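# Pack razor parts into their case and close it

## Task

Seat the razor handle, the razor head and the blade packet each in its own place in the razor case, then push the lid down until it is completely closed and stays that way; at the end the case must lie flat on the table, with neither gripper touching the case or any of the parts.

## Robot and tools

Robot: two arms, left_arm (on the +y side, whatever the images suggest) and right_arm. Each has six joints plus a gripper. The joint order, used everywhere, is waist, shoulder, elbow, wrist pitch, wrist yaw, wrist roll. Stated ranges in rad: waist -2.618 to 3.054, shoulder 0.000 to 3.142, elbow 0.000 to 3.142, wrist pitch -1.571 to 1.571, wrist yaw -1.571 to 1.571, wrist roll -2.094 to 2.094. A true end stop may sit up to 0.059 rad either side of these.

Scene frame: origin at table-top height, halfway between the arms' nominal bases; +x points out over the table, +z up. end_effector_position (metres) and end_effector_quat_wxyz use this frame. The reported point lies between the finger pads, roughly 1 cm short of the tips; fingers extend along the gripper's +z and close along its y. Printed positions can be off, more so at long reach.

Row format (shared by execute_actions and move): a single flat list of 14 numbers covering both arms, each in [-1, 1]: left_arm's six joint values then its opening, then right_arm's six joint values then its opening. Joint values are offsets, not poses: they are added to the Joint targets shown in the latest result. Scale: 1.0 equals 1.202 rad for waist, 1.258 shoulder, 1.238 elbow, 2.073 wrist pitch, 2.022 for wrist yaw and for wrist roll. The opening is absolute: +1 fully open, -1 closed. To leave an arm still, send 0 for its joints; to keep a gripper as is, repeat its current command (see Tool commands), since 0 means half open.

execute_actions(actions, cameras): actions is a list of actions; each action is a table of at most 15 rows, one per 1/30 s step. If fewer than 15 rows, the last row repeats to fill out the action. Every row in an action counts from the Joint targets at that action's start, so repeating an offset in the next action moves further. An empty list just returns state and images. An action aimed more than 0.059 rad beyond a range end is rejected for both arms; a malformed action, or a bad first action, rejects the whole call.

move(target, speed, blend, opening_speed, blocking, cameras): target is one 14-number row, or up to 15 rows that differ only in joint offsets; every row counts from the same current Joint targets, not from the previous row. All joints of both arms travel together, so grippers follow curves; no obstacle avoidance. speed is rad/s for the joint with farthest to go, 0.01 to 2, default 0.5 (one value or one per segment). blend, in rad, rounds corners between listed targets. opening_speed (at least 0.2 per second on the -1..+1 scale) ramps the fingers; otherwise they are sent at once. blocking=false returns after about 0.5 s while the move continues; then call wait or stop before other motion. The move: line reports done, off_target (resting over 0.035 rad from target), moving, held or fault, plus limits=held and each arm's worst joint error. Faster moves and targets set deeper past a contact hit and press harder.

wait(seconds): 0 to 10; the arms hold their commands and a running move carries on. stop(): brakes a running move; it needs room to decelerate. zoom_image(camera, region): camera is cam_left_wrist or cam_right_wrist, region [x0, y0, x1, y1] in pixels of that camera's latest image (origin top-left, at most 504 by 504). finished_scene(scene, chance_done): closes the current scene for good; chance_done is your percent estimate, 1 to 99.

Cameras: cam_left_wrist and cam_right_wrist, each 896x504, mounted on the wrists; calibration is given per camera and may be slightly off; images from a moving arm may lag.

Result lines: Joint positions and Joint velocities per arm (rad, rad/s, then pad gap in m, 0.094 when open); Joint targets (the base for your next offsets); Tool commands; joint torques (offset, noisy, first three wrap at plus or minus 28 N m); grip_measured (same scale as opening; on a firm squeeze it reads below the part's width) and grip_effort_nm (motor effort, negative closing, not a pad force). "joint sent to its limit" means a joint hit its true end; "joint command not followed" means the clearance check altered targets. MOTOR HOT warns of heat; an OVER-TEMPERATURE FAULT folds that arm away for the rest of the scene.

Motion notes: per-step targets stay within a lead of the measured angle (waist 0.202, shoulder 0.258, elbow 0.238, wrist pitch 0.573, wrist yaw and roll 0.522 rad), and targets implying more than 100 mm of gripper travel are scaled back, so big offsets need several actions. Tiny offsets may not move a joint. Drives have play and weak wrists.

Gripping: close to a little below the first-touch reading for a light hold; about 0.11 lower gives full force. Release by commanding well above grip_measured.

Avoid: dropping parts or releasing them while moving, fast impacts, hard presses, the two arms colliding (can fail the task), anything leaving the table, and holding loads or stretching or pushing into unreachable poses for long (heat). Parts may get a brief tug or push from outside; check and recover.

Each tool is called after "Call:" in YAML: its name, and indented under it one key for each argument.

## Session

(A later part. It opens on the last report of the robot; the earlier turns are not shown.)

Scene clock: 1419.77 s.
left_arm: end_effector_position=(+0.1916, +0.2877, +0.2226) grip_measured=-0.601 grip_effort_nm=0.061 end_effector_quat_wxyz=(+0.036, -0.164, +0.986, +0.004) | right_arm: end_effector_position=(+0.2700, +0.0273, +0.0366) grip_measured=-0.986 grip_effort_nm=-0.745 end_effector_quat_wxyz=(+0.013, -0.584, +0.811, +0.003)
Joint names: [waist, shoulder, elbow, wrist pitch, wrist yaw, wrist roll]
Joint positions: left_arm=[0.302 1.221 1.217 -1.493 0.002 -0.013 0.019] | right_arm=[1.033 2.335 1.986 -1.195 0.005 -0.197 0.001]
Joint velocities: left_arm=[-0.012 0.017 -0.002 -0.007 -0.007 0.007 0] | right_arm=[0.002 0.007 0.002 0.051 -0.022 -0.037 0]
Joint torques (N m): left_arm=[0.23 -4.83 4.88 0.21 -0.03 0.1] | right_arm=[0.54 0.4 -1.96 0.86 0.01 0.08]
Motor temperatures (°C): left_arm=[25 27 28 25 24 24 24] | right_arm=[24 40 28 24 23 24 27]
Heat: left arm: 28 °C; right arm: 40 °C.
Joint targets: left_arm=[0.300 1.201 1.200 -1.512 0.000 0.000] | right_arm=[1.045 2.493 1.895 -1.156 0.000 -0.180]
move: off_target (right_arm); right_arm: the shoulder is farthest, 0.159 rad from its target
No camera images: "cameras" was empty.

Call:
move:
  target:
    - [0,0,0,0,0,0,-0.6,0,-0.12,0.2,-0.05,0,0,-1]
    - [0,0,0,0,0,0,-0.6,-0.045,-0.356,-0.095,-0.02,0,-0.02,-1]
  speed: [0.25,0.35]
  blend: 0.02
  cameras: ["cam_right_wrist"]

Scene clock: 1432.90 s.
left_arm: end_effector_position=(+0.1916, +0.2877, +0.2226) grip_measured=-0.601 grip_effort_nm=0.066 end_effector_quat_wxyz=(+0.036, -0.164, +0.986, +0.004) | right_arm: end_effector_position=(+0.2568, -0.0213, +0.0831) grip_measured=-0.986 grip_effort_nm=-0.745 end_effector_quat_wxyz=(+0.013, -0.574, +0.819, +0.003)
Joint names: [waist, shoulder, elbow, wrist pitch, wrist yaw, wrist roll]
Joint positions: left_arm=[0.302 1.221 1.217 -1.493 0.002 -0.013 0.019] | right_arm=[1.002 2.1 1.788 -1.231 0.005 -0.203 0.001]
Joint velocities: left_arm=[-0.007 0.007 -0.012 -0.081 0.051 -0.051 -0.001] | right_arm=[0.012 0.002 -0.007 -0.037 0.022 -0.037 0.001]
Joint torques (N m): left_arm=[0.23 -4.88 4.89 0.19 -0.03 0.14] | right_arm=[-0.46 -14.35 4.04 0.83 0.02 -0.19]
Motor temperatures (°C): left_arm=[25 27 28 25 24 24 24] | right_arm=[24 38 28 24 23 24 27]
Heat: left arm: 28 °C; right arm: 38 °C.
Joint targets: left_arm=[0.300 1.201 1.200 -1.512 0.000 0.000] | right_arm=[0.991 2.045 1.777 -1.198 0.000 -0.221]
move: off_target (right_arm); right_arm: the shoulder is farthest, 0.055 rad from its target
camera_calibration:
cam_right_wrist: T_world_to_cam=[[0.937203, -0.348784, 0.000697599, -0.247013], [-0.319977, -0.858997, 0.399672, 0.0701881], [-0.1388, -0.374797, -0.916658, 0.194821], [0, 0, 0, 1]] pos_world=[0.281001, 0.0471557, 0.150705]
Images, in order (width x height): cam_right_wrist 896x504.

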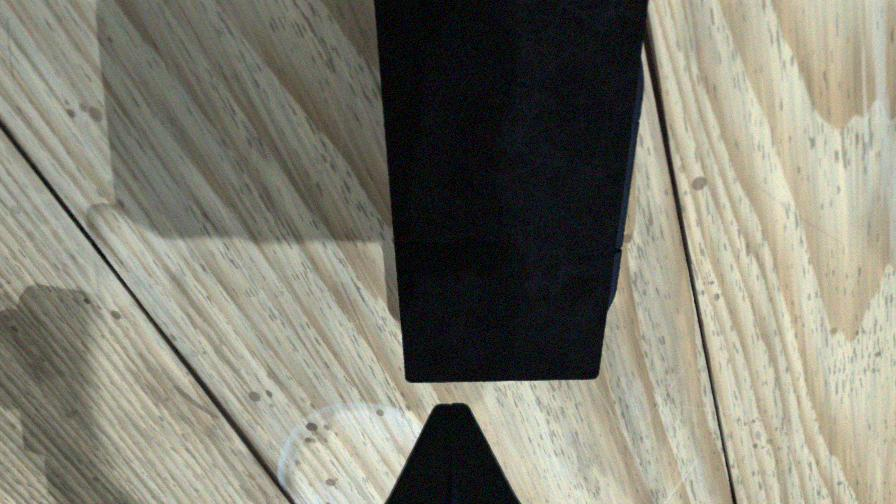

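Call:
move:
  target:
    - [0,0,0,0,0,0,-0.6,0,0.064,-0.109,0.075,0,0,-1]
    - [0,0,0,0,0,0,-0.6,0,0.178,-0.19,0.075,0,0,-1]
  speed: [0.12,0.15]
  cameras: ["cam_right_wrist"]

Scene clock: 1444.00 s.
left_arm: end_effector_position=(+0.1916, +0.2877, +0.2226) grip_measured=-0.601 grip_effort_nm=0.061 end_effector_quat_wxyz=(+0.036, -0.164, +0.986, +0.004) | right_arm: end_effector_position=(+0.2527, -0.0279, +0.0368) grip_measured=-0.986 grip_effort_nm=-0.745 end_effector_quat_wxyz=(+0.003, -0.574, +0.819, -0.001)
Joint names: [waist, shoulder, elbow, wrist pitch, wrist yaw, wrist roll]
Joint positions: left_arm=[0.302 1.221 1.217 -1.493 0.002 -0.013 0.019] | right_arm=[1.002 2.12 1.633 -1.078 0.005 -0.203 0.001]
Joint velocities: left_arm=[0.002 -0.012 -0.002 0.037 -0.022 0.037 0] | right_arm=[0.002 -0.012 -0.012 0.051 0.022 0.037 0]
Joint torques (N m): left_arm=[0.36 -4.88 4.81 0.2 0.01 0.11] | right_arm=[-0.43 0.62 -2.06 0.8 0 -0.12]
Motor temperatures (°C): left_arm=[25 27 28 25 24 24 24] | right_arm=[24 41 28 24 23 24 27]
Heat: left arm: 28 °C; right arm: 41 °C.
Joint targets: left_arm=[0.300 1.201 1.200 -1.512 0.000 0.000] | right_arm=[0.991 2.269 1.542 -1.042 0.000 -0.221]
move: off_target (right_arm); right_arm: the shoulder is farthest, 0.149 rad from its target
camera_calibration:
cam_right_wrist: T_world_to_cam=[[0.937187, -0.348809, -0.00343254, -0.245321], [-0.315384, -0.851503, 0.418898, 0.0799873], [-0.149038, -0.391504, -0.908027, 0.151134], [0, 0, 0, 1]] pos_world=[0.277663, 0.0417088, 0.102885]
Images, in order (width x height): cam_right_wrist 896x504.

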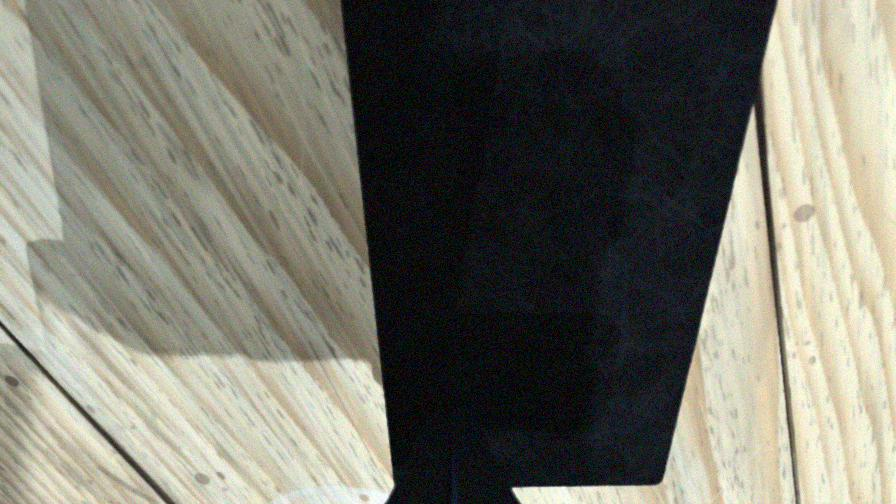

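Call:
move:
  target:
    - [0,0,0,0,0,0,-0.6,0,-0.11,0.19,-0.05,0,0,-1]
    - [0,0,0,0,0,0,-0.6,0,-0.4,0.25,-0.15,0,0.1,-1]
  speed: [0.25,0.6]
  blend: 0.03
  cameras: []

Call:
execute_actions:
  actions: []
  cameras: ["cam_right_wrist"]

Scene clock: 1452.90 s.
left_arm: end_effector_position=(+0.1916, +0.2877, +0.2226) grip_measured=-0.601 grip_effort_nm=0.066 end_effector_quat_wxyz=(+0.036, -0.164, +0.986, +0.004) | right_arm: end_effector_position=(+0.2457, -0.0395, +0.2106) grip_measured=-0.986 grip_effort_nm=-0.750 end_effector_quat_wxyz=(+0.130, -0.499, +0.854, +0.067)
Joint names: [waist, shoulder, elbow, wrist pitch, wrist yaw, wrist roll]
Joint positions: left_arm=[0.302 1.221 1.217 -1.493 0.002 -0.013 0.019] | right_arm=[1.002 1.784 1.82 -1.314 0.005 -0.037 0.001]
Joint velocities: left_arm=[-0.022 0.007 0.002 -0.037 -0.007 0.051 0] | right_arm=[0.002 0.007 -0.002 -0.037 -0.022 -0.051 0]
Joint torques (N m): left_arm=[0.31 -4.94 4.92 0.2 -0.01 0.09] | right_arm=[-0.44 -8.75 8.13 0.59 0 0.08]
Motor temperatures (°C): left_arm=[25 27 28 25 24 24 24] | right_arm=[24 39 28 24 23 24 27]
Heat: left arm: 28 °C; right arm: 39 °C.
Joint targets: left_arm=[0.300 1.201 1.200 -1.512 0.000 0.000] | right_arm=[0.991 1.766 1.852 -1.353 0.000 -0.018]
move: off_target (right_arm); right_arm: the wrist pitch is farthest, 0.039 rad from its target
No camera images: "cameras" was empty.

Scene clock: 1452.90 s.
left_arm: end_effector_position=(+0.1916, +0.2877, +0.2226) grip_measured=-0.601 grip_effort_nm=0.066 end_effector_quat_wxyz=(+0.036, -0.164, +0.986, +0.004) | right_arm: end_effector_position=(+0.2457, -0.0395, +0.2106) grip_measured=-0.986 grip_effort_nm=-0.750 end_effector_quat_wxyz=(+0.130, -0.499, +0.854, +0.067)
Joint names: [waist, shoulder, elbow, wrist pitch, wrist yaw, wrist roll]
Joint positions: left_arm=[0.302 1.221 1.217 -1.493 0.002 -0.013 0.019] | right_arm=[1.002 1.784 1.82 -1.314 0.005 -0.037 0.001]
Joint velocities: left_arm=[-0.022 0.007 0.002 -0.037 -0.007 0.051 0] | right_arm=[0.002 0.007 -0.002 -0.037 -0.022 -0.051 0]
Joint torques (N m): left_arm=[0.31 -4.94 4.92 0.2 -0.01 0.09] | right_arm=[-0.44 -8.75 8.13 0.59 0 0.08]
Motor temperatures (°C): left_arm=[25 27 28 25 24 24 24] | right_arm=[24 39 28 24 23 24 27]
Heat: left arm: 28 °C; right arm: 39 °C.
Joint targets: left_arm=[0.300 1.201 1.200 -1.512 0.000 0.000] | right_arm=[0.991 1.766 1.852 -1.353 0.000 -0.018]
Tool commands: left_gripper/opening=-0.6 right_gripper/opening=-1.0
camera_calibration:
cam_right_wrist: T_world_to_cam=[[0.866868, -0.498524, 0.00379949, -0.23228], [-0.493799, -0.857554, 0.144094, 0.096617], [-0.0685763, -0.126787, -0.989557, 0.311209], [0, 0, 0, 1]] pos_world=[0.270407, 0.00651434, 0.294919]
Images, in order (width x height): cam_right_wrist 896x504.

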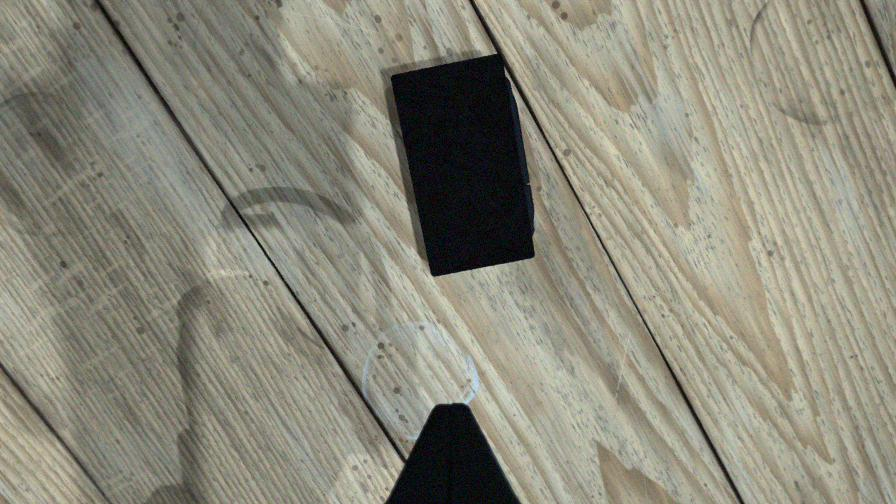

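Call:
move:
  target: [0,0,0,0,0,0,-0.6,-0.05,-0.327,-0.654,0.4,0,0,-1]
  speed: 0.7
  cameras: []

Call:
move:
  target: [0,0,0,0,0,0,-0.6,-0.05,-0.327,-0.654,0.415,0,0,-1]
  speed: 0.7
  cameras: ["cam_right_wrist"]

Scene clock: 1459.30 s.
left_arm: end_effector_position=(+0.1916, +0.2877, +0.2226) grip_measured=-0.601 grip_effort_nm=0.061 end_effector_quat_wxyz=(+0.036, -0.164, +0.986, +0.004) | right_arm: end_effector_position=(+0.2531, -0.0675, +0.1551) grip_measured=-0.986 grip_effort_nm=-0.740 end_effector_quat_wxyz=(+0.277, -0.455, +0.835, +0.136)
Joint names: [waist, shoulder, elbow, wrist pitch, wrist yaw, wrist roll]
Joint positions: left_arm=[0.302 1.221 1.217 -1.493 0.002 -0.013 0.019] | right_arm=[0.945 1.395 1.053 -0.601 0.005 -0.036 0.001]
Joint velocities: left_arm=[0.002 -0.002 -0.002 -0.022 -0.007 -0.007 0] | right_arm=[-0.022 -0.017 0.007 0.037 0.007 -0.007 0.001]
Joint torques (N m): left_arm=[0.27 -4.82 4.82 0.2 -0.06 0.08] | right_arm=[-0.53 -7.75 4.72 2.19 0 0.08]
Motor temperatures (°C): left_arm=[25 27 28 25 24 24 24] | right_arm=[24 39 28 25 23 24 27]
Heat: left arm: 28 °C; right arm: 39 °C.
Joint targets: left_arm=[0.300 1.201 1.200 -1.512 0.000 0.000] | right_arm=[0.931 1.355 1.042 -0.524 0.000 -0.018]
move: off_target (right_arm); right_arm: the wrist pitch is farthest, 0.077 rad from its target
No camera images: "cameras" was empty.

Scene clock: 1461.37 s.
left_arm: end_effector_position=(+0.1916, +0.2877, +0.2226) grip_measured=-0.601 grip_effort_nm=0.061 end_effector_quat_wxyz=(+0.036, -0.164, +0.986, +0.004) | right_arm: end_effector_position=(+0.2357, -0.1256, +0.1061) grip_measured=-0.986 grip_effort_nm=-0.745 end_effector_quat_wxyz=(+0.471, -0.386, +0.763, +0.216)
Joint names: [waist, shoulder, elbow, wrist pitch, wrist yaw, wrist roll]
Joint positions: left_arm=[0.302 1.221 1.217 -1.493 0.002 -0.013 0.019] | right_arm=[0.886 0.968 0.242 0.244 0.005 -0.036 0.001]
Joint velocities: left_arm=[0.007 -0.017 0.002 0.037 0.066 0.037 0] | right_arm=[0.002 -0.017 0.007 0.022 -0.095 -0.066 0.001]
Joint torques (N m): left_arm=[0.17 -4.9 4.92 0.2 -0.01 0.11] | right_arm=[-0.57 -2.81 4.74 2.81 0 0.08]
Motor temperatures (°C): left_arm=[25 27 28 25 24 24 24] | right_arm=[24 38 28 26 23 24 27]
Heat: left arm: 28 °C; right arm: 38 °C.
Joint targets: left_arm=[0.300 1.201 1.200 -1.512 0.000 0.000] | right_arm=[0.871 0.943 0.232 0.336 0.000 -0.018]
move: off_target (right_arm); right_arm: the wrist pitch is farthest, 0.092 rad from its target
camera_calibration:
cam_right_wrist: T_world_to_cam=[[0.795727, -0.605283, 0.0212381, -0.264635], [-0.471191, -0.640715, -0.606187, 0.134376], [0.380522, 0.472353, -0.795038, 0.144942], [0, 0, 0, 1]] pos_world=[0.21874, -0.142546, 0.202312]
Images, in order (width x height): cam_right_wrist 896x504.

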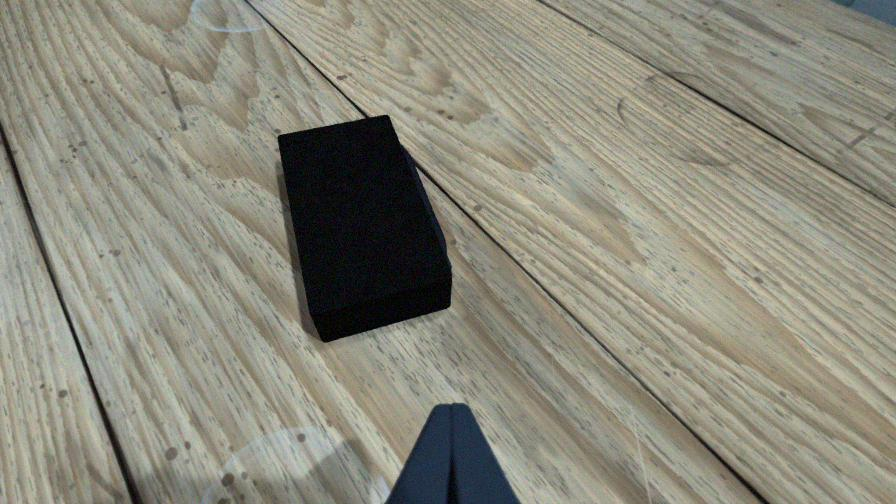

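Call:
zoom_image:
  camera: "cam_right_wrist"
  region: [260, 230, 480, 360]

Scaled by 2.291 from the camera's 896x504 image, which has a finer 1280x720 frame.

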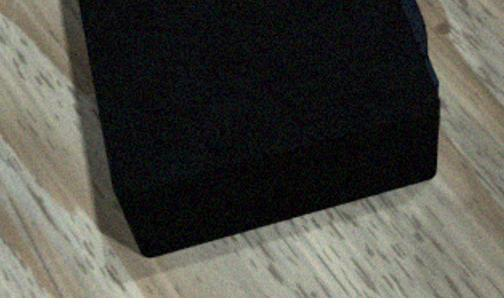

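Lid looks flat and shut, matching scene 1.

Call:
finished_scene:
  scene: 2
  chance_done: 82

The scene is finished: the task was done.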